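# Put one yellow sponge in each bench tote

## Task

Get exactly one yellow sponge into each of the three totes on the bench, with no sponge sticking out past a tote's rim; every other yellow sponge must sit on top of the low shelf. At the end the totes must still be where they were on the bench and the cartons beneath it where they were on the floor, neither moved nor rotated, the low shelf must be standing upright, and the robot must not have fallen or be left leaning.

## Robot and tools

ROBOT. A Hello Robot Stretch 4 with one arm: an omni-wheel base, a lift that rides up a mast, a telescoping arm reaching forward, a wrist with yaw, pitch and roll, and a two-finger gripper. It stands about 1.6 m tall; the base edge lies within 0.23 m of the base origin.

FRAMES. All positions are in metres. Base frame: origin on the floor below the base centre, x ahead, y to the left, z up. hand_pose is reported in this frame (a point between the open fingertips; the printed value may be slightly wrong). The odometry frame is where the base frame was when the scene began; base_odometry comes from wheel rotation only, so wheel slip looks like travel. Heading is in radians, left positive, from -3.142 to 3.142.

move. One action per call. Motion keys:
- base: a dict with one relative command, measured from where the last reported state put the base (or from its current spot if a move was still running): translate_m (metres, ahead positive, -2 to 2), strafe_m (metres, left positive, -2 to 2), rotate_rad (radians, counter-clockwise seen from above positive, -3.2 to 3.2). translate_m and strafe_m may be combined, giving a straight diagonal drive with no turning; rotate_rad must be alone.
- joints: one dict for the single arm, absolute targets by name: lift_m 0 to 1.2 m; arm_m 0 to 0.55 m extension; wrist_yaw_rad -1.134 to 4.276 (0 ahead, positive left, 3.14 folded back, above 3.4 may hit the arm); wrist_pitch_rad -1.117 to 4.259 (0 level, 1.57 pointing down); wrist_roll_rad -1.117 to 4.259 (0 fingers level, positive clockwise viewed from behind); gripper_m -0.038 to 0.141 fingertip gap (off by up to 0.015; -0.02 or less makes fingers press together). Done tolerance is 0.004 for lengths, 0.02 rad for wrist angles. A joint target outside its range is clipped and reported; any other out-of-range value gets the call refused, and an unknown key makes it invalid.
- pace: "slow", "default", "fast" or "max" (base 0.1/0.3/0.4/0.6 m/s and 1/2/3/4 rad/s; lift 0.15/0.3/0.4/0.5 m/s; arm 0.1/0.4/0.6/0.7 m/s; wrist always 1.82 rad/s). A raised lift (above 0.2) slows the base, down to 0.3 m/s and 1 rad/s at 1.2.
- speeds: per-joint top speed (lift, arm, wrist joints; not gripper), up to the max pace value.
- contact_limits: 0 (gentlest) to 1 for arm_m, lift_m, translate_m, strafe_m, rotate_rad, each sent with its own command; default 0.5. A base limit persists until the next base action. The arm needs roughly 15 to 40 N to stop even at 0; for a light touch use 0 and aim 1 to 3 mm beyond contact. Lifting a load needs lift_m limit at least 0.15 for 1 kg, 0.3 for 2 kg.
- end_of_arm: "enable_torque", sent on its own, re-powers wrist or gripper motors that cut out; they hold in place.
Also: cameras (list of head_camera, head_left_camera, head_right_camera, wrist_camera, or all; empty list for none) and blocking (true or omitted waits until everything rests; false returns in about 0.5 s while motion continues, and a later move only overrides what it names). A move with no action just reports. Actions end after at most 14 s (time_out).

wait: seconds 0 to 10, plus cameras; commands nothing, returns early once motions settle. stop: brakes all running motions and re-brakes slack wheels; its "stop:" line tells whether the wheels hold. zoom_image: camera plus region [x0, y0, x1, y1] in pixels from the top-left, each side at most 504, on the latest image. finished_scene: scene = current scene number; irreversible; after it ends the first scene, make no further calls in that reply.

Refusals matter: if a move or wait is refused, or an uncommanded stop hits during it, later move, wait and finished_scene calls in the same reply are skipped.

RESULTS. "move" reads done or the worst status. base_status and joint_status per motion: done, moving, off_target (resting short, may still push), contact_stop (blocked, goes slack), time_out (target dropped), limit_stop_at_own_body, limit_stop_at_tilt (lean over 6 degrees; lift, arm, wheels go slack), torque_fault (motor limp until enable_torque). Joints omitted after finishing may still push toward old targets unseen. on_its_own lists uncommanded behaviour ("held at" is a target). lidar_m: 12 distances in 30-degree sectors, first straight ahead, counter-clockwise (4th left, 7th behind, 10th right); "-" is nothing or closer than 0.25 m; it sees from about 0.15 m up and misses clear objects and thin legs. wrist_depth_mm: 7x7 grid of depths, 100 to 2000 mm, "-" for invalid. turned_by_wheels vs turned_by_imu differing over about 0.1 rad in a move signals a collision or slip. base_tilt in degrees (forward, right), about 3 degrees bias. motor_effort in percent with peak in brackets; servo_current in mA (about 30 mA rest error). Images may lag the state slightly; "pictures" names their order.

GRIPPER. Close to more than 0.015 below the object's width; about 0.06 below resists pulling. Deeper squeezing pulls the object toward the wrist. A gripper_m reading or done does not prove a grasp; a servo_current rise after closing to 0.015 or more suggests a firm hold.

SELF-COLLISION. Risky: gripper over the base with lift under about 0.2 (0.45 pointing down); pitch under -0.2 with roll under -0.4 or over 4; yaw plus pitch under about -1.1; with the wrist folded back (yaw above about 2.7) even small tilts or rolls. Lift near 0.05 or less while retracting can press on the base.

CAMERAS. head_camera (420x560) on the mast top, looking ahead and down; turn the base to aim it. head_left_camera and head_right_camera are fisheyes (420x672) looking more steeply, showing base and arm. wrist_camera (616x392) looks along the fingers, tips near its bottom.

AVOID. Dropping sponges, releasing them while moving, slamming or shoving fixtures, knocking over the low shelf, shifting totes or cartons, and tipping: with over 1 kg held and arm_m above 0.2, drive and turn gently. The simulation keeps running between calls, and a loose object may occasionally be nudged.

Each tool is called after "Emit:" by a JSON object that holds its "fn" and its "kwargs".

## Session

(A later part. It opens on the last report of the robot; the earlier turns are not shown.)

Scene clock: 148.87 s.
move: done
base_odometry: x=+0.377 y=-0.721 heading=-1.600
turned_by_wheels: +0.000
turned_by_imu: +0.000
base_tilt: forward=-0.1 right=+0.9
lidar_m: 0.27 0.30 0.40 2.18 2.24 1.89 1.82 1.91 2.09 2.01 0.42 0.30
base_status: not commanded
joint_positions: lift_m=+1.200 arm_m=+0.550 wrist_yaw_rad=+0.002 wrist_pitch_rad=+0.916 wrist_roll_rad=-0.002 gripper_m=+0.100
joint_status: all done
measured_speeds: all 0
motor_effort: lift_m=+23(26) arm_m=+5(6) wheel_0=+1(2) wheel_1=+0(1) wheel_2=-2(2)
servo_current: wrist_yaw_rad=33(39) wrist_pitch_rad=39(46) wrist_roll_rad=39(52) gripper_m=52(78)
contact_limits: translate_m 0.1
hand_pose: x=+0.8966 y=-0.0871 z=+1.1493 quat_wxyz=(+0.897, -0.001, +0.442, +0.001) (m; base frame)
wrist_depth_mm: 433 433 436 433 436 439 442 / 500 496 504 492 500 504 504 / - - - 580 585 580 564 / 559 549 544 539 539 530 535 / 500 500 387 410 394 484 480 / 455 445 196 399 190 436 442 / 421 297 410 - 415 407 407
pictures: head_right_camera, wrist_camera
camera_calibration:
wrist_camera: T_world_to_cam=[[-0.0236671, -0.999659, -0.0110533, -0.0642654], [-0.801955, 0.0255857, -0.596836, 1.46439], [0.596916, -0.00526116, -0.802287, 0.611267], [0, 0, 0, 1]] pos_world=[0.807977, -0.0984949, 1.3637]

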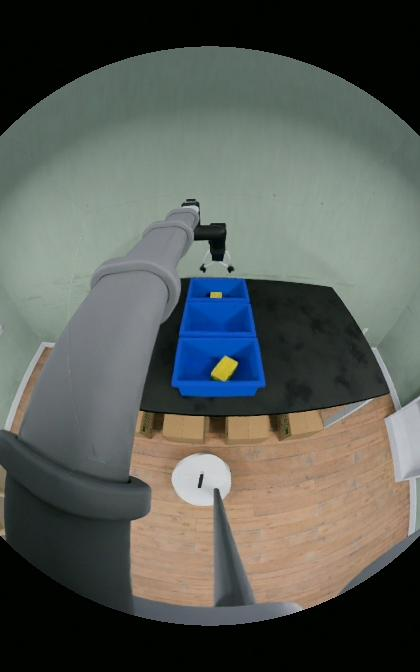

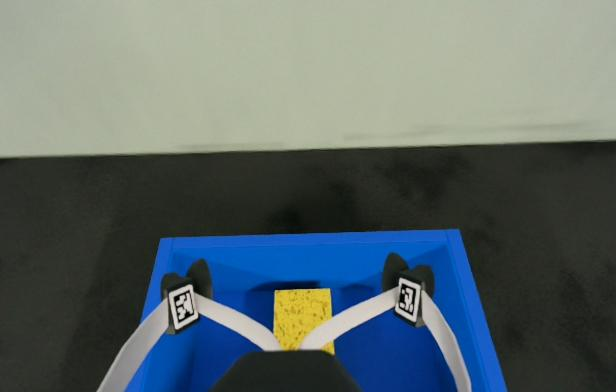

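Emit:
{"fn": "move", "kwargs": {"base": {"translate_m": -0.5}, "joints": {"arm_m": 0.1, "wrist_pitch_rad": 1.57, "gripper_m": 0.12}, "cameras": []}}

Emit:
{"fn": "move", "kwargs": {"base": {"rotate_rad": 1.57}, "joints": {"lift_m": 0.9}, "cameras": []}}

Emit:
{"fn": "move", "kwargs": {"base": {"translate_m": 1.735, "strafe_m": 0.843}, "joints": {"arm_m": 0.4, "wrist_roll_rad": 1.9, "lift_m": 0.85}}}

Scene clock: 165.10 s.
move: done
base_odometry: x=+0.392 y=-0.221 heading=-1.601
turned_by_wheels: +0.000
turned_by_imu: +0.000
base_tilt: forward=-0.1 right=+0.9
lidar_m: 0.76 0.80 1.12 2.15 2.25 1.35 1.29 1.38 2.39 1.99 1.10 0.82
base_status: done
joint_positions: lift_m=+1.200 arm_m=+0.100 wrist_yaw_rad=+0.002 wrist_pitch_rad=+1.567 wrist_roll_rad=-0.002 gripper_m=+0.120
joint_status: all done
measured_speeds: all 0
motor_effort: lift_m=+22(23) arm_m=-5(9) wheel_0=-4(11) wheel_1=-2(8) wheel_2=+2(12)
servo_current: wrist_yaw_rad=26(39) wrist_pitch_rad=33(85) wrist_roll_rad=39(59) gripper_m=39(85)
hand_pose: x=+0.2723 y=-0.0874 z=+1.0896 quat_wxyz=(+0.709, -0.001, +0.706, +0.001) (m; base frame)
wrist_depth_mm: 1098 1281 1098 1281 1281 1336 1336 / 1336 1336 1336 1308 1336 1336 1366 / 1281 1281 1281 1336 1336 1308 1336 / 1281 1336 1308 1336 1336 1366 1336 / 1336 1336 1336 1336 1336 1336 1336 / 1366 1366 187 1025 193 1336 1308 / 1336 1366 1366 - 1366 1366 1397
pictures: none
No camera images: "cameras" was empty.

Scene clock: 167.97 s.
move: done
base_odometry: x=+0.392 y=-0.221 heading=-0.031
turned_by_wheels: +1.569
turned_by_imu: +1.547
base_tilt: forward=-0.2 right=+0.8
lidar_m: 2.14 2.22 1.36 1.30 1.36 2.40 1.99 1.11 0.81 0.78 0.81 1.11
base_status: done
joint_positions: lift_m=+0.900 arm_m=+0.100 wrist_yaw_rad=+0.002 wrist_pitch_rad=+1.567 wrist_roll_rad=-0.002 gripper_m=+0.120
joint_status: all done
measured_speeds: all 0
motor_effort: lift_m=+16(20) arm_m=-6(6) wheel_0=-4(10) wheel_1=-3(7) wheel_2=-2(8)
servo_current: wrist_yaw_rad=26(39) wrist_pitch_rad=46(46) wrist_roll_rad=46(59) gripper_m=46(72)
hand_pose: x=+0.2723 y=-0.0874 z=+0.7901 quat_wxyz=(+0.709, -0.001, +0.706, +0.001) (m; base frame)
wrist_depth_mm: 1008 1008 1025 991 1008 1008 976 / 1025 1025 1042 1008 1008 1025 960 / 1008 1025 1025 1008 1008 1025 1008 / 1025 1025 1008 1025 1042 1042 1042 / 1008 1025 1025 1042 1042 1042 991 / 1060 1042 180 - 194 1025 1042 / 1025 1025 831 - 1008 1042 1060
pictures: none
No camera images: "cameras" was empty.

Scene clock: 175.77 s.
move: done
base_odometry: x=+2.152 y=+0.568 heading=-0.031
turned_by_wheels: +0.000
turned_by_imu: +0.004
base_tilt: forward=-0.1 right=+0.9
lidar_m: 0.41 0.46 1.11 1.04 1.11 1.25 1.90 2.32 1.86 2.54 0.62 0.46
base_status: done
joint_positions: lift_m=+0.850 arm_m=+0.400 wrist_yaw_rad=+0.002 wrist_pitch_rad=+1.567 wrist_roll_rad=+1.898 gripper_m=+0.120
joint_status: all done
measured_speeds: all 0
motor_effort: lift_m=+16(19) arm_m=+5(8) wheel_0=+4(9) wheel_1=+0(10) wheel_2=-2(12)
servo_current: wrist_yaw_rad=33(39) wrist_pitch_rad=39(46) wrist_roll_rad=46(124) gripper_m=46(72)
hand_pose: x=+0.5720 y=-0.0874 z=+0.7401 quat_wxyz=(+0.413, +0.575, +0.412, -0.573) (m; base frame)
wrist_depth_mm: 349 351 347 351 960 946 960 / 349 349 351 347 351 946 768 / 351 351 351 353 351 976 - / 349 353 351 353 351 904 - / 355 351 355 353 353 976 946 / 355 355 307 353 194 976 976 / 338 312 310 - 355 357 976
pictures: head_camera, head_left_camera, head_right_camera, wrist_camera
camera_calibration:
wrist_camera: T_world_to_cam=[[-0.937945, 0.34677, 0.00307203, 0.553503], [0.346772, 0.937804, 0.0164962, -0.071342], [0.00283941, 0.0165378, -0.999859, 0.96462], [0, 0, 0, 1]] pos_world=[0.541156, -0.140986, 0.963961]

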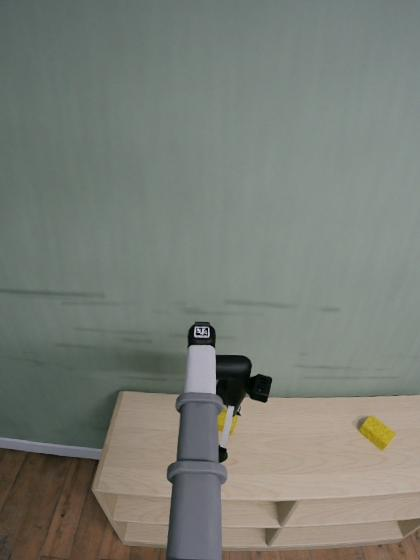

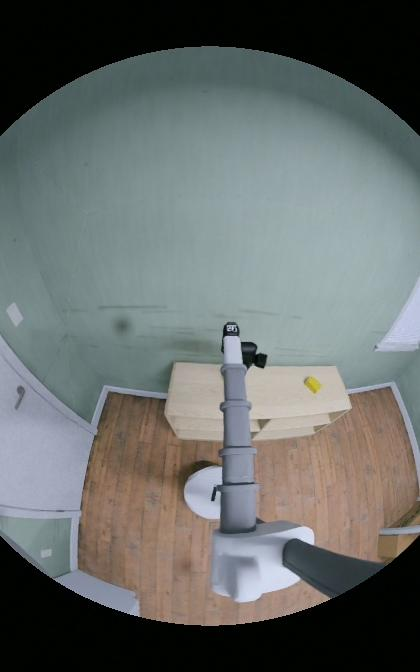

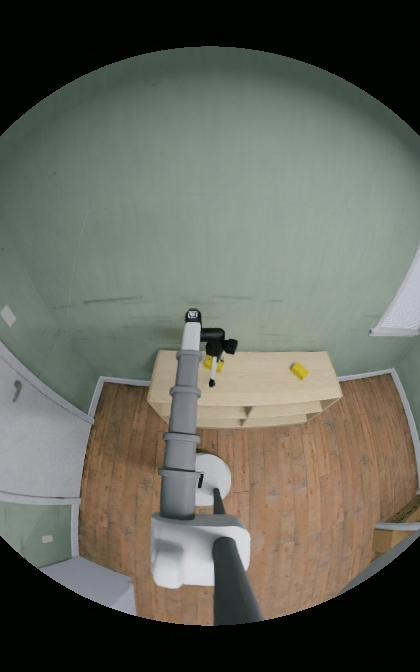

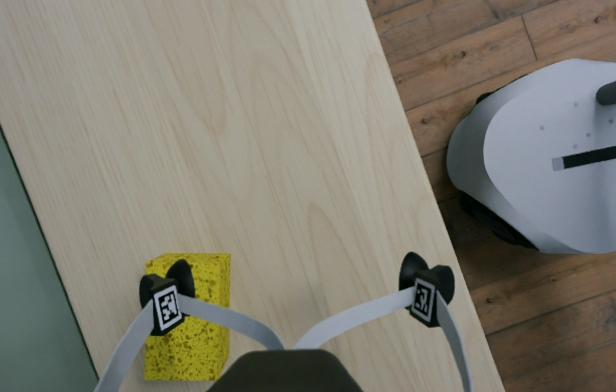

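Emit:
{"fn": "move", "kwargs": {"base": {"strafe_m": 0.011}, "joints": {"arm_m": 0.504}, "cameras": ["wrist_camera"]}}

Emit:
{"fn": "move", "kwargs": {"joints": {"lift_m": 0.748}, "cameras": ["wrist_camera"]}}

Scene clock: 184.10 s.
move: done
base_odometry: x=+2.152 y=+0.579 heading=-0.031
turned_by_wheels: +0.000
turned_by_imu: +0.000
base_tilt: forward=-0.2 right=+0.9
lidar_m: 0.42 0.44 1.10 1.04 1.10 1.25 1.84 2.33 1.89 2.55 0.61 0.45
base_status: done
joint_positions: lift_m=+0.850 arm_m=+0.504 wrist_yaw_rad=+0.002 wrist_pitch_rad=+1.567 wrist_roll_rad=+1.898 gripper_m=+0.120
joint_status: all done
measured_speeds: all 0
motor_effort: lift_m=+16(17) arm_m=+6(9) wheel_0=-3(10) wheel_1=+1(10) wheel_2=+0(2)
servo_current: wrist_yaw_rad=33(39) wrist_pitch_rad=33(39) wrist_roll_rad=39(52) gripper_m=26(65)
hand_pose: x=+0.6760 y=-0.0874 z=+0.7401 quat_wxyz=(+0.413, +0.575, +0.412, -0.573) (m; base frame)
wrist_depth_mm: 345 347 347 347 349 349 960 / 315 347 347 345 349 349 - / 293 351 351 351 351 349 - / 268 353 353 349 353 353 351 / 245 343 351 309 353 353 355 / 234 266 214 309 194 355 355 / 217 263 355 - 355 357 357
pictures: wrist_camera
camera_calibration:
wrist_camera: T_world_to_cam=[[-0.937913, 0.346858, 0.00307447, 0.650945], [0.34686, 0.937772, 0.0164964, -0.107433], [0.00283876, 0.0165386, -0.999859, 0.964326], [0, 0, 0, 1]] pos_world=[0.645056, -0.140986, 0.963961]

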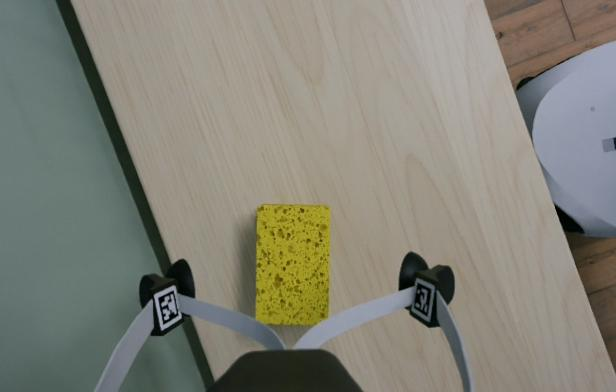

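Scene clock: 185.53 s.
move: done
base_odometry: x=+2.152 y=+0.579 heading=-0.031
turned_by_wheels: +0.000
turned_by_imu: +0.000
base_tilt: forward=-0.1 right=+0.9
lidar_m: 0.41 0.45 1.08 1.03 1.10 1.24 1.86 2.31 1.89 2.55 0.62 0.44
base_status: not commanded
joint_positions: lift_m=+0.748 arm_m=+0.504 wrist_yaw_rad=+0.002 wrist_pitch_rad=+1.567 wrist_roll_rad=+1.898 gripper_m=+0.120
joint_status: all done
measured_speeds: all 0
motor_effort: lift_m=+16(18) arm_m=+5(6) wheel_0=-3(3) wheel_1=+1(1) wheel_2=+0(0)
servo_current: wrist_yaw_rad=20(39) wrist_pitch_rad=26(39) wrist_roll_rad=39(52) gripper_m=65(65)
hand_pose: x=+0.6760 y=-0.0874 z=+0.6381 quat_wxyz=(+0.413, +0.575, +0.412, -0.573) (m; base frame)
wrist_depth_mm: 246 247 246 245 246 247 246 / 248 247 248 248 247 247 248 / 251 250 249 249 249 248 249 / 256 250 249 249 249 250 249 / 244 252 250 206 250 249 250 / 234 253 206 206 213 251 251 / 216 252 252 - 253 253 252
pictures: wrist_camera
camera_calibration:
wrist_camera: T_world_to_cam=[[-0.937913, 0.346858, 0.00307447, 0.651258], [0.34686, 0.937772, 0.0164964, -0.105752], [0.00283876, 0.0165386, -0.999859, 0.86244], [0, 0, 0, 1]] pos_world=[0.645056, -0.140986, 0.862061]

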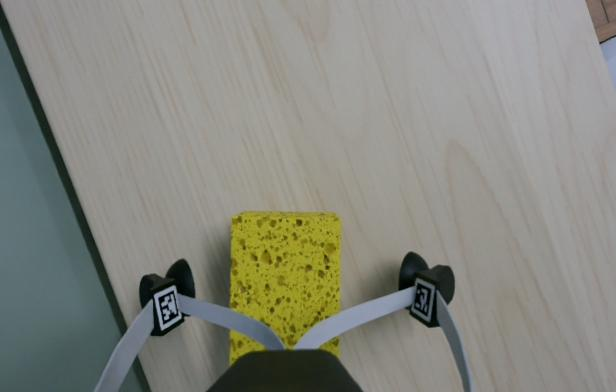

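Emit:
{"fn": "move", "kwargs": {"joints": {"gripper_m": 0.005}, "cameras": []}}

Emit:
{"fn": "move", "kwargs": {"joints": {"lift_m": 0.95}, "cameras": ["wrist_camera"]}}

Emit:
{"fn": "move", "kwargs": {"base": {"translate_m": -0.5}, "joints": {"arm_m": 0.1, "wrist_roll_rad": 0, "lift_m": 1.1}, "cameras": []}}

Emit:
{"fn": "move", "kwargs": {"base": {"rotate_rad": -1.57}, "joints": {"lift_m": 1.2}, "cameras": []}}

Emit:
{"fn": "move", "kwargs": {"base": {"translate_m": 1.332, "strafe_m": -1.238}, "joints": {"arm_m": 0.5}}}

Scene clock: 201.73 s.
move: done
base_odometry: x=+2.152 y=+0.579 heading=-0.031
turned_by_wheels: +0.000
turned_by_imu: +0.000
base_tilt: forward=-0.2 right=+0.9
lidar_m: 0.41 0.44 1.10 1.04 1.11 1.24 1.86 2.33 1.89 2.55 0.60 0.44
base_status: not commanded
joint_positions: lift_m=+0.748 arm_m=+0.504 wrist_yaw_rad=+0.002 wrist_pitch_rad=+1.567 wrist_roll_rad=+1.898 gripper_m=+0.006
joint_status: all done
measured_speeds: all 0
motor_effort: lift_m=+16(16) arm_m=+5(6) wheel_0=-3(3) wheel_1=+1(1) wheel_2=+0(0)
servo_current: wrist_yaw_rad=26(39) wrist_pitch_rad=33(46) wrist_roll_rad=33(59) gripper_m=72(202)
hand_pose: x=+0.6760 y=-0.0874 z=+0.6381 quat_wxyz=(+0.413, +0.575, +0.412, -0.573) (m; base frame)
wrist_depth_mm: 247 248 246 246 246 246 245 / 247 249 247 249 247 247 247 / 253 249 248 248 249 248 249 / 255 249 248 249 250 250 250 / 244 251 249 189 250 250 251 / 234 252 189 189 179 251 251 / 211 252 254 189 253 253 252
pictures: none
No camera images: "cameras" was empty.

Scene clock: 203.67 s.
move: done
base_odometry: x=+2.152 y=+0.579 heading=-0.031
turned_by_wheels: +0.000
turned_by_imu: +0.000
base_tilt: forward=-0.2 right=+0.9
lidar_m: 0.42 0.45 1.11 1.04 1.11 1.24 1.85 2.33 1.88 2.55 0.62 0.45
base_status: not commanded
joint_positions: lift_m=+0.950 arm_m=+0.504 wrist_yaw_rad=+0.002 wrist_pitch_rad=+1.567 wrist_roll_rad=+1.898 gripper_m=+0.006
joint_status: all done
measured_speeds: all 0
motor_effort: lift_m=+23(26) arm_m=+6(6) wheel_0=-3(3) wheel_1=+1(1) wheel_2=+0(0)
servo_current: wrist_yaw_rad=26(39) wrist_pitch_rad=39(46) wrist_roll_rad=46(59) gripper_m=117(117)
hand_pose: x=+0.6760 y=-0.0874 z=+0.8396 quat_wxyz=(+0.413, +0.575, +0.412, -0.573) (m; base frame)
wrist_depth_mm: 345 445 445 449 452 1060 1060 / 312 452 449 449 445 1025 - / 294 442 452 452 452 455 - / 268 389 449 452 452 452 - / 245 355 455 188 452 449 1060 / 235 294 189 188 179 455 1078 / 212 259 382 190 459 459 1078
pictures: wrist_camera
camera_calibration:
wrist_camera: T_world_to_cam=[[-0.937913, 0.346858, 0.00307447, 0.650733], [0.34686, 0.937772, 0.0164964, -0.10911], [0.00283876, 0.0165386, -0.999859, 1.06381], [0, 0, 0, 1]] pos_world=[0.645156, -0.140986, 1.06346]

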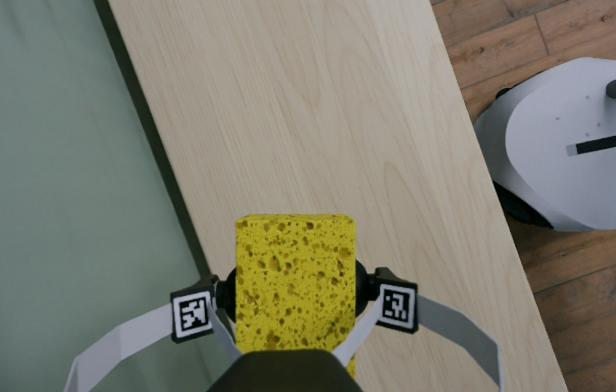

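Scene clock: 206.80 s.
move: done
base_odometry: x=+1.653 y=+0.594 heading=-0.031
turned_by_wheels: +0.000
turned_by_imu: +0.000
base_tilt: forward=-0.2 right=+0.9
lidar_m: 0.91 0.95 1.11 1.03 0.92 0.81 1.87 2.33 1.72 1.71 1.84 0.95
base_status: done
joint_positions: lift_m=+1.100 arm_m=+0.100 wrist_yaw_rad=+0.002 wrist_pitch_rad=+1.567 wrist_roll_rad=+0.002 gripper_m=+0.006
joint_status: all done
measured_speeds: all 0
motor_effort: lift_m=+22(25) arm_m=-6(8) wheel_0=-2(11) wheel_1=-1(7) wheel_2=+1(12)
servo_current: wrist_yaw_rad=26(39) wrist_pitch_rad=33(46) wrist_roll_rad=46(117) gripper_m=111(117)
hand_pose: x=+0.2723 y=-0.0874 z=+0.9896 quat_wxyz=(+0.708, +0.000, +0.706, +0.000) (m; base frame)
wrist_depth_mm: 1205 1205 1160 1205 1205 1182 1182 / 1229 1205 1205 1205 1229 1205 1205 / 1205 1205 1229 1205 1229 1205 1255 / 1229 1229 1229 1229 1229 1205 1255 / 1229 1255 1229 189 1255 1229 1255 / 1255 1229 188 189 179 1229 1281 / 1255 1255 1255 189 1255 1255 1281
pictures: none
No camera images: "cameras" was empty.

Scene clock: 209.30 s.
move: done
base_odometry: x=+1.653 y=+0.595 heading=-1.601
turned_by_wheels: -1.569
turned_by_imu: -1.547
base_tilt: forward=-0.2 right=+0.9
lidar_m: 1.70 1.25 0.96 0.90 0.96 1.09 1.05 0.91 0.79 2.07 2.30 1.68
base_status: done
joint_positions: lift_m=+1.200 arm_m=+0.100 wrist_yaw_rad=+0.002 wrist_pitch_rad=+1.567 wrist_roll_rad=+0.002 gripper_m=+0.006
joint_status: all done
measured_speeds: all 0
motor_effort: lift_m=+21(25) arm_m=-6(6) wheel_0=+5(11) wheel_1=+3(9) wheel_2=+2(10)
servo_current: wrist_yaw_rad=26(39) wrist_pitch_rad=46(46) wrist_roll_rad=52(59) gripper_m=91(117)
hand_pose: x=+0.2723 y=-0.0874 z=+1.0897 quat_wxyz=(+0.708, +0.000, +0.706, +0.000) (m; base frame)
wrist_depth_mm: 1308 1308 1336 1308 1336 1336 1308 / 1308 1281 1308 1308 1308 1336 1308 / 1336 1366 1366 1366 1308 1366 1308 / 1308 1366 1336 1308 1366 1336 1336 / 1336 1397 1366 188 1366 1336 1366 / 1336 1366 189 189 180 1336 1366 / 1336 1397 1366 189 1366 1336 1366
pictures: none
No camera images: "cameras" was empty.

Scene clock: 216.80 s.
move: done
base_odometry: x=+0.375 y=-0.700 heading=-1.601
turned_by_wheels: +0.000
turned_by_imu: -0.003
base_tilt: forward=-0.2 right=+0.8
lidar_m: 0.28 0.30 0.41 2.18 2.22 1.90 1.83 1.90 2.10 2.01 0.40 0.30
base_status: done
joint_positions: lift_m=+1.200 arm_m=+0.500 wrist_yaw_rad=+0.002 wrist_pitch_rad=+1.567 wrist_roll_rad=+0.002 gripper_m=+0.006
joint_status: all done
measured_speeds: all 0
motor_effort: lift_m=+21(21) arm_m=+5(8) wheel_0=+2(14) wheel_1=-1(9) wheel_2=-3(10)
servo_current: wrist_yaw_rad=26(39) wrist_pitch_rad=39(46) wrist_roll_rad=39(59) gripper_m=85(111)
hand_pose: x=+0.6720 y=-0.0874 z=+1.0897 quat_wxyz=(+0.708, +0.000, +0.706, +0.000) (m; base frame)
wrist_depth_mm: 389 309 389 342 389 272 392 / 392 303 392 389 389 392 397 / 394 392 394 397 392 300 394 / 397 322 394 394 397 362 397 / 397 319 394 187 399 362 399 / 402 296 189 189 178 287 402 / 404 283 - 189 - 281 407
pictures: head_camera, head_left_camera, head_right_camera, wrist_camera
camera_calibration:
wrist_camera: T_world_to_cam=[[-0.0292042, -0.999552, 0.00652923, -0.0859687], [-0.999507, 0.0292768, 0.0113148, 0.719156], [-0.0115009, -0.00619558, -0.999915, 1.32166], [0, 0, 0, 1]] pos_world=[0.731491, -0.0987963, 1.31398]

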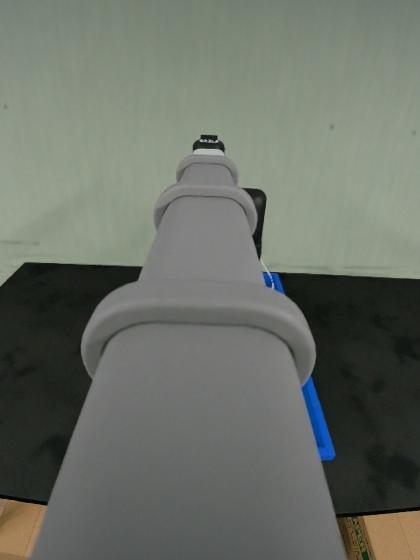

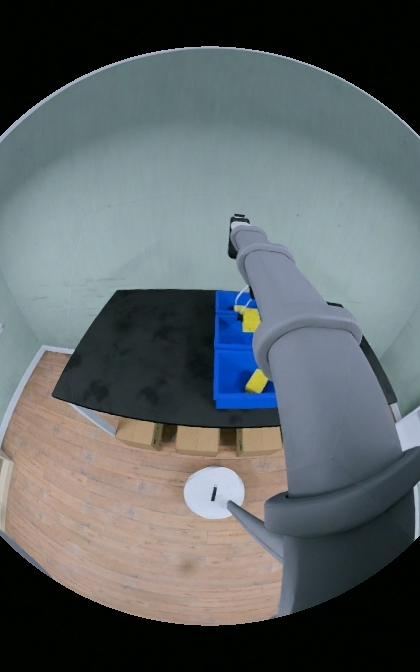

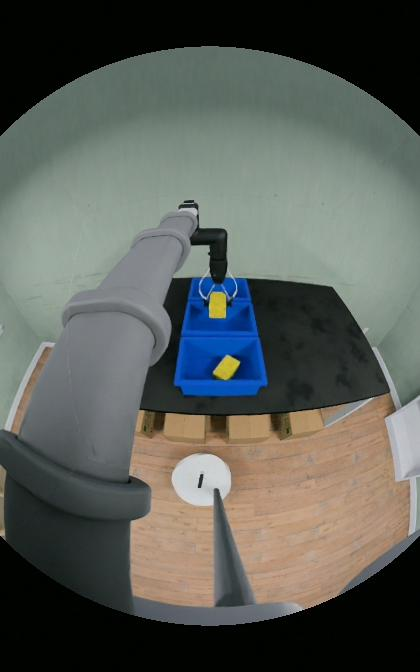

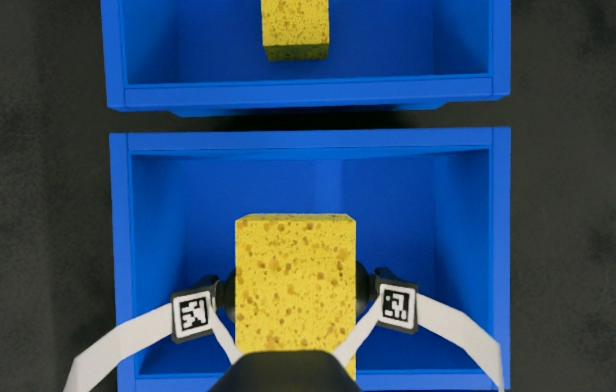

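Emit:
{"fn": "move", "kwargs": {"joints": {"arm_m": 0.515}, "cameras": []}}

Emit:
{"fn": "move", "kwargs": {"joints": {"lift_m": 1.067}, "pace": "slow", "contact_limits": {"lift_m": 0.1}, "cameras": []}}

Emit:
{"fn": "move", "kwargs": {"joints": {"gripper_m": 0.1}, "cameras": []}}

Emit:
{"fn": "move", "kwargs": {"joints": {"lift_m": 1.2}, "cameras": ["wrist_camera","head_right_camera"]}}

Emit:
{"fn": "zoom_image", "kwargs": {"camera": "head_right_camera", "region": [160, 260, 280, 400]}}

Scene clock: 224.30 s.
move: done
base_odometry: x=+0.375 y=-0.700 heading=-1.601
turned_by_wheels: +0.000
turned_by_imu: +0.000
base_tilt: forward=-0.1 right=+0.9
lidar_m: 0.28 0.29 0.41 2.17 2.23 1.90 1.82 1.90 2.10 2.01 0.43 0.31
base_status: not commanded
joint_positions: lift_m=+1.200 arm_m=+0.515 wrist_yaw_rad=+0.002 wrist_pitch_rad=+1.567 wrist_roll_rad=+0.002 gripper_m=+0.006
joint_status: all done
measured_speeds: all 0
motor_effort: lift_m=+21(21) arm_m=+5(9) wheel_0=+2(2) wheel_1=-1(1) wheel_2=-3(3)
servo_current: wrist_yaw_rad=39(39) wrist_pitch_rad=26(39) wrist_roll_rad=39(52) gripper_m=85(117)
hand_pose: x=+0.6870 y=-0.0874 z=+1.0897 quat_wxyz=(+0.708, +0.000, +0.706, +0.000) (m; base frame)
wrist_depth_mm: 392 330 389 345 392 278 392 / 394 327 392 389 389 274 394 / 397 397 397 397 394 394 394 / 397 320 397 394 394 287 397 / 399 319 397 187 397 366 399 / 399 294 189 189 179 289 402 / 404 293 - 189 - 141 404
pictures: none
No camera images: "cameras" was empty.

Scene clock: 226.23 s.
move: done
base_odometry: x=+0.375 y=-0.700 heading=-1.601
turned_by_wheels: +0.000
turned_by_imu: +0.000
base_tilt: forward=-0.2 right=+0.8
lidar_m: 0.28 0.30 0.41 2.17 2.22 1.91 1.83 1.92 2.09 2.01 0.39 0.29
base_status: not commanded
joint_positions: lift_m=+1.067 arm_m=+0.515 wrist_yaw_rad=+0.002 wrist_pitch_rad=+1.567 wrist_roll_rad=+0.002 gripper_m=+0.006
joint_status: all done
measured_speeds: all 0
motor_effort: lift_m=+16(19) arm_m=+5(6) wheel_0=+2(2) wheel_1=-1(1) wheel_2=-3(4)
servo_current: wrist_yaw_rad=33(39) wrist_pitch_rad=33(39) wrist_roll_rad=52(52) gripper_m=91(117)
contact_limits: lift_m 0.1
hand_pose: x=+0.6870 y=-0.0874 z=+0.9571 quat_wxyz=(+0.708, +0.000, +0.706, +0.000) (m; base frame)
wrist_depth_mm: 189 257 256 236 256 256 - / 262 259 238 243 252 262 262 / 142 143 143 143 143 143 158 / 184 258 260 258 260 262 211 / 183 262 263 189 263 262 202 / 192 254 188 189 179 264 203 / 176 238 265 190 265 265 204
pictures: none
No camera images: "cameras" was empty.

Scene clock: 228.00 s.
move: done
base_odometry: x=+0.375 y=-0.700 heading=-1.601
turned_by_wheels: +0.000
turned_by_imu: +0.000
base_tilt: forward=-0.1 right=+0.9
lidar_m: 0.28 0.30 0.43 2.16 2.23 1.90 1.81 1.92 2.10 2.01 0.42 0.29
base_status: not commanded
joint_positions: lift_m=+1.067 arm_m=+0.515 wrist_yaw_rad=+0.002 wrist_pitch_rad=+1.567 wrist_roll_rad=+0.002 gripper_m=+0.100
joint_status: all done
measured_speeds: all 0
motor_effort: lift_m=+16(16) arm_m=+5(6) wheel_0=+2(2) wheel_1=-1(1) wheel_2=-3(4)
servo_current: wrist_yaw_rad=26(39) wrist_pitch_rad=33(46) wrist_roll_rad=39(59) gripper_m=33(111)
contact_limits: lift_m 0.1
hand_pose: x=+0.6870 y=-0.0874 z=+0.9571 quat_wxyz=(+0.708, +0.000, +0.706, +0.000) (m; base frame)
wrist_depth_mm: 189 255 256 235 255 256 - / 262 262 237 243 251 262 260 / 142 142 143 143 143 143 158 / 184 257 259 262 260 260 211 / 184 260 262 217 262 263 202 / 192 255 202 218 191 264 202 / 183 225 266 - 266 265 204
pictures: none
No camera images: "cameras" was empty.

Scene clock: 229.60 s.
move: done
base_odometry: x=+0.375 y=-0.700 heading=-1.601
turned_by_wheels: +0.000
turned_by_imu: +0.000
base_tilt: forward=-0.2 right=+0.9
lidar_m: 0.27 0.30 0.41 2.16 2.23 1.88 1.82 1.88 2.09 1.99 0.40 0.28
base_status: not commanded
joint_positions: lift_m=+1.200 arm_m=+0.515 wrist_yaw_rad=+0.002 wrist_pitch_rad=+1.567 wrist_roll_rad=+0.002 gripper_m=+0.100
joint_status: all done
measured_speeds: all 0
motor_effort: lift_m=+22(26) arm_m=+6(6) wheel_0=+2(2) wheel_1=-1(1) wheel_2=-3(4)
servo_current: wrist_yaw_rad=33(39) wrist_pitch_rad=39(39) wrist_roll_rad=46(52) gripper_m=46(91)
hand_pose: x=+0.6870 y=-0.0874 z=+1.0896 quat_wxyz=(+0.708, +0.000, +0.706, +0.000) (m; base frame)
wrist_depth_mm: 389 306 387 343 387 272 389 / 389 303 389 392 384 272 394 / 394 394 387 397 397 397 394 / 399 320 397 392 394 359 402 / 399 317 397 351 399 287 399 / 402 281 196 353 189 289 404 / 404 282 - - - 279 404
pictures: head_right_camera, wrist_camera
camera_calibration:
wrist_camera: T_world_to_cam=[[-0.0292042, -0.999552, 0.00652923, -0.08553], [-0.999507, 0.0292768, 0.0113148, 0.734149], [-0.0115009, -0.00619558, -0.999915, 1.32174], [0, 0, 0, 1]] pos_world=[0.746491, -0.0987963, 1.31388]

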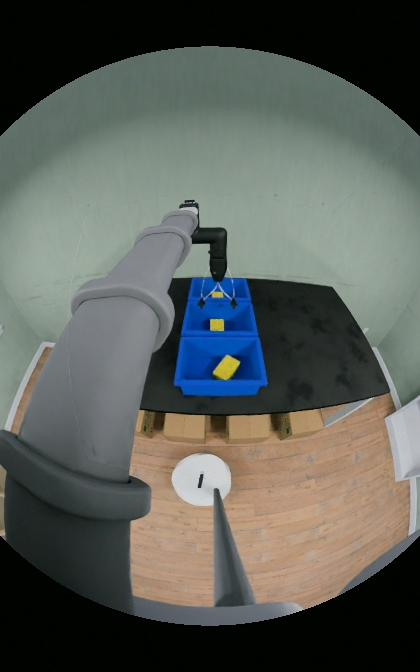

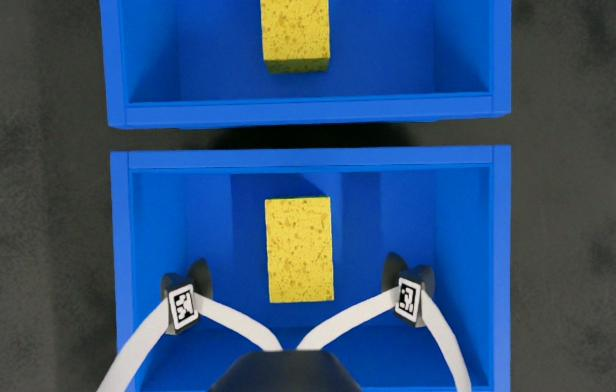

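Scaled by 3.600 from the camera's 420x672 image, which has a finer 600x960 frame.

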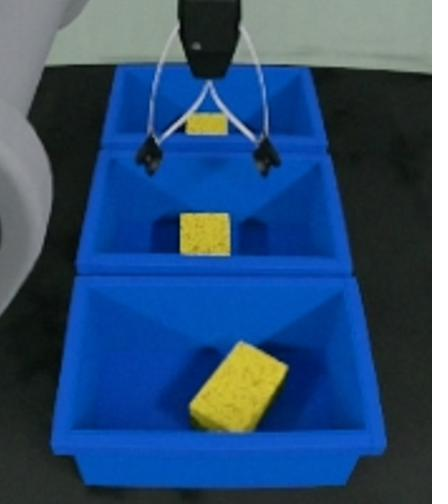

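Emit:
{"fn": "move", "kwargs": {"joints": {"arm_m": 0.25}, "cameras": ["wrist_camera"]}}

Scene clock: 242.87 s.
move: done
base_odometry: x=+0.375 y=-0.700 heading=-1.601
turned_by_wheels: +0.000
turned_by_imu: +0.000
base_tilt: forward=-0.2 right=+0.9
lidar_m: 0.27 0.30 0.41 2.17 2.22 1.90 1.82 1.89 2.09 2.01 0.41 0.30
base_status: not commanded
joint_positions: lift_m=+1.200 arm_m=+0.250 wrist_yaw_rad=+0.002 wrist_pitch_rad=+1.567 wrist_roll_rad=+0.002 gripper_m=+0.100
joint_status: all done
measured_speeds: all 0
motor_effort: lift_m=+22(23) arm_m=-6(9) wheel_0=+2(2) wheel_1=-1(1) wheel_2=-3(4)
servo_current: wrist_yaw_rad=26(39) wrist_pitch_rad=33(46) wrist_roll_rad=52(52) gripper_m=52(65)
hand_pose: x=+0.4223 y=-0.0874 z=+1.0896 quat_wxyz=(+0.708, +0.000, +0.706, +0.000) (m; base frame)
wrist_depth_mm: 387 281 389 342 387 285 389 / 397 392 273 273 281 273 392 / 394 285 - - 382 320 397 / 394 362 - 347 389 324 399 / 402 296 382 - - 310 402 / 399 279 191 - 189 282 404 / 1366 404 1366 - 1366 1366 1397
pictures: wrist_camera
camera_calibration:
wrist_camera: T_world_to_cam=[[-0.0292035, -0.999552, 0.00653215, -0.0932674], [-0.999506, 0.0292767, 0.0114147, 0.469348], [-0.0116009, -0.00619558, -0.999914, 1.31874], [0, 0, 0, 1]] pos_world=[0.481691, -0.0987963, 1.31387]

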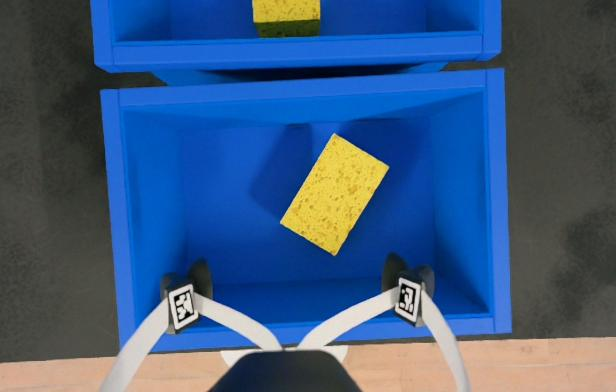

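Emit:
{"fn": "move", "kwargs": {"base": {"translate_m": -0.4}, "joints": {"arm_m": 0.1}, "cameras": ["head_left_camera","head_right_camera"]}}

Emit:
{"fn": "zoom_image", "kwargs": {"camera": "head_left_camera", "region": [0, 300, 200, 600]}}

Scene clock: 252.20 s.
move: done
base_odometry: x=+0.387 y=-0.300 heading=-1.601
turned_by_wheels: +0.000
turned_by_imu: +0.000
base_tilt: forward=-0.2 right=+0.8
lidar_m: 0.66 0.70 1.01 2.13 2.22 1.48 1.42 1.49 2.41 2.02 0.97 0.72
base_status: done
joint_positions: lift_m=+1.200 arm_m=+0.100 wrist_yaw_rad=+0.002 wrist_pitch_rad=+1.567 wrist_roll_rad=+0.002 gripper_m=+0.100
joint_status: all done
measured_speeds: all 0
motor_effort: lift_m=+22(22) arm_m=-6(8) wheel_0=-3(10) wheel_1=-1(8) wheel_2=-1(12)
servo_current: wrist_yaw_rad=33(39) wrist_pitch_rad=26(46) wrist_roll_rad=59(59) gripper_m=59(65)
hand_pose: x=+0.2723 y=-0.0874 z=+1.0896 quat_wxyz=(+0.708, +0.000, +0.706, +0.000) (m; base frame)
wrist_depth_mm: 1042 1118 1060 1308 1042 1308 - / 1281 1308 1308 1336 1336 1336 1336 / 1281 1308 1336 1336 1336 1366 1308 / 1308 1281 1336 1336 1336 1336 1336 / 1308 1336 1366 1336 1336 1308 1336 / 1336 1336 191 1118 192 1366 1366 / 1366 1336 1397 - 1366 1366 1336
pictures: head_left_camera, head_right_camera

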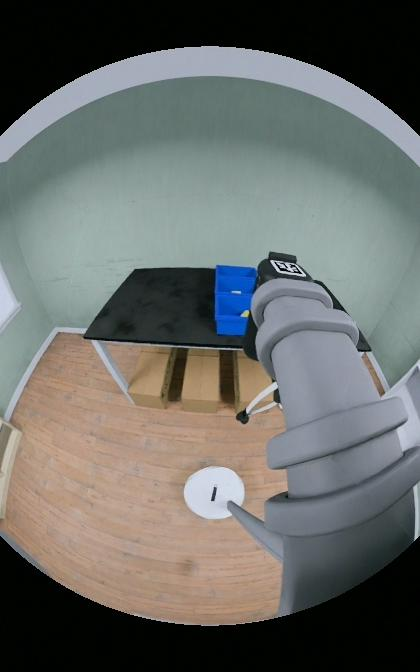

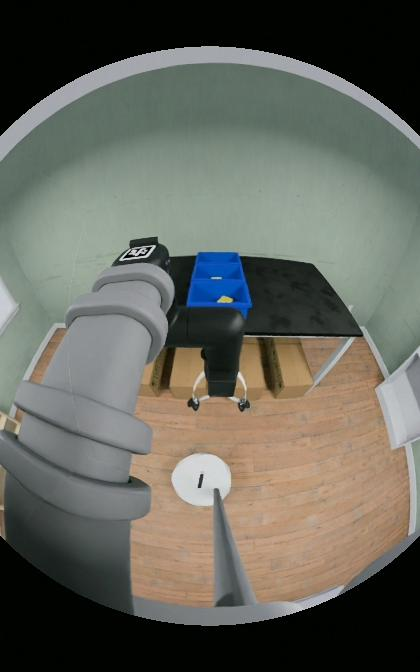

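Scaled by 1.680 from the camera's 420x672 image, which has a finer 600x960 frame.

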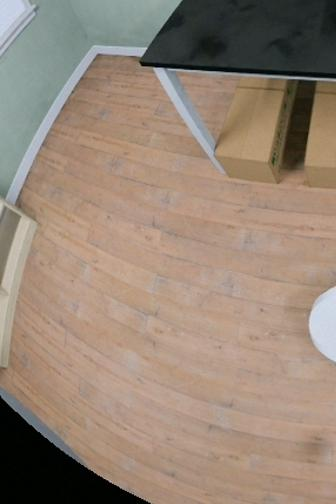

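Quick rotate to check the shelf and the room.

Emit:
{"fn": "move", "kwargs": {"base": {"rotate_rad": 1.57}, "cameras": ["head_camera","head_right_camera"]}}

Scene clock: 258.03 s.
move: done
base_odometry: x=+0.387 y=-0.300 heading=-0.032
turned_by_wheels: +1.569
turned_by_imu: +1.547
base_tilt: forward=-0.2 right=+0.9
lidar_m: 2.13 2.21 1.45 1.40 1.47 2.41 2.01 1.00 0.72 0.67 0.71 1.00
base_status: done
joint_positions: lift_m=+1.200 arm_m=+0.100 wrist_yaw_rad=+0.002 wrist_pitch_rad=+1.567 wrist_roll_rad=+0.002 gripper_m=+0.100
joint_status: not commanded
measured_speeds: all 0
motor_effort: lift_m=+22(22) arm_m=-6(6) wheel_0=-3(10) wheel_1=-1(8) wheel_2=-4(8)
servo_current: wrist_yaw_rad=33(39) wrist_pitch_rad=33(39) wrist_roll_rad=52(52) gripper_m=65(78)
hand_pose: x=+0.2723 y=-0.0874 z=+1.0896 quat_wxyz=(+0.708, +0.000, +0.706, +0.000) (m; base frame)
wrist_depth_mm: 1308 1308 1308 1281 1336 1308 1060 / 1308 1308 1336 1336 1308 1229 1042 / 1336 1308 1308 1281 1336 1336 1336 / 1308 1336 1336 1336 1336 1366 1078 / 1336 1336 1366 1336 1366 1308 1060 / 1397 1308 191 1098 191 1366 1336 / 1336 1366 1366 - 1366 1336 1078
pictures: head_camera, head_right_camera

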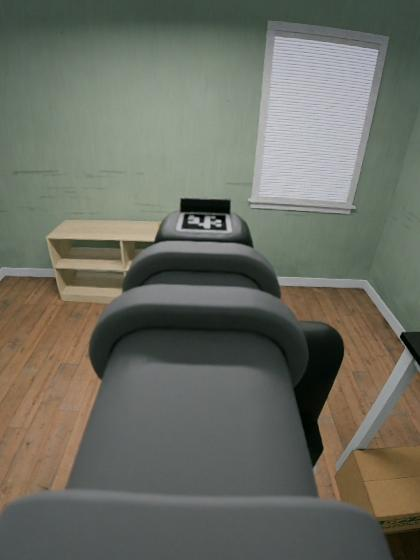

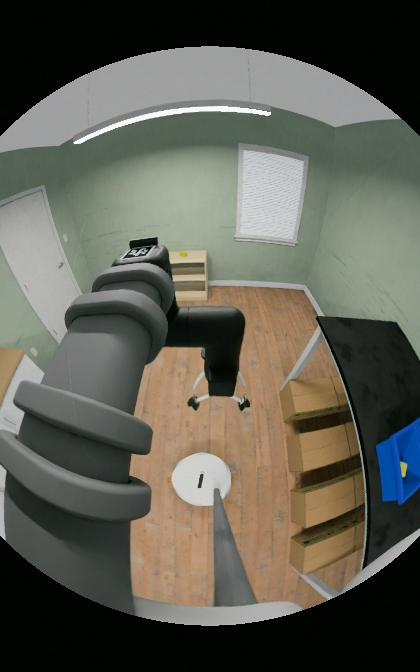

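Spare still on the shelf.

Emit:
{"fn": "finished_scene", "kwargs": {"scene": 2}}

The scene is finished: the task was done.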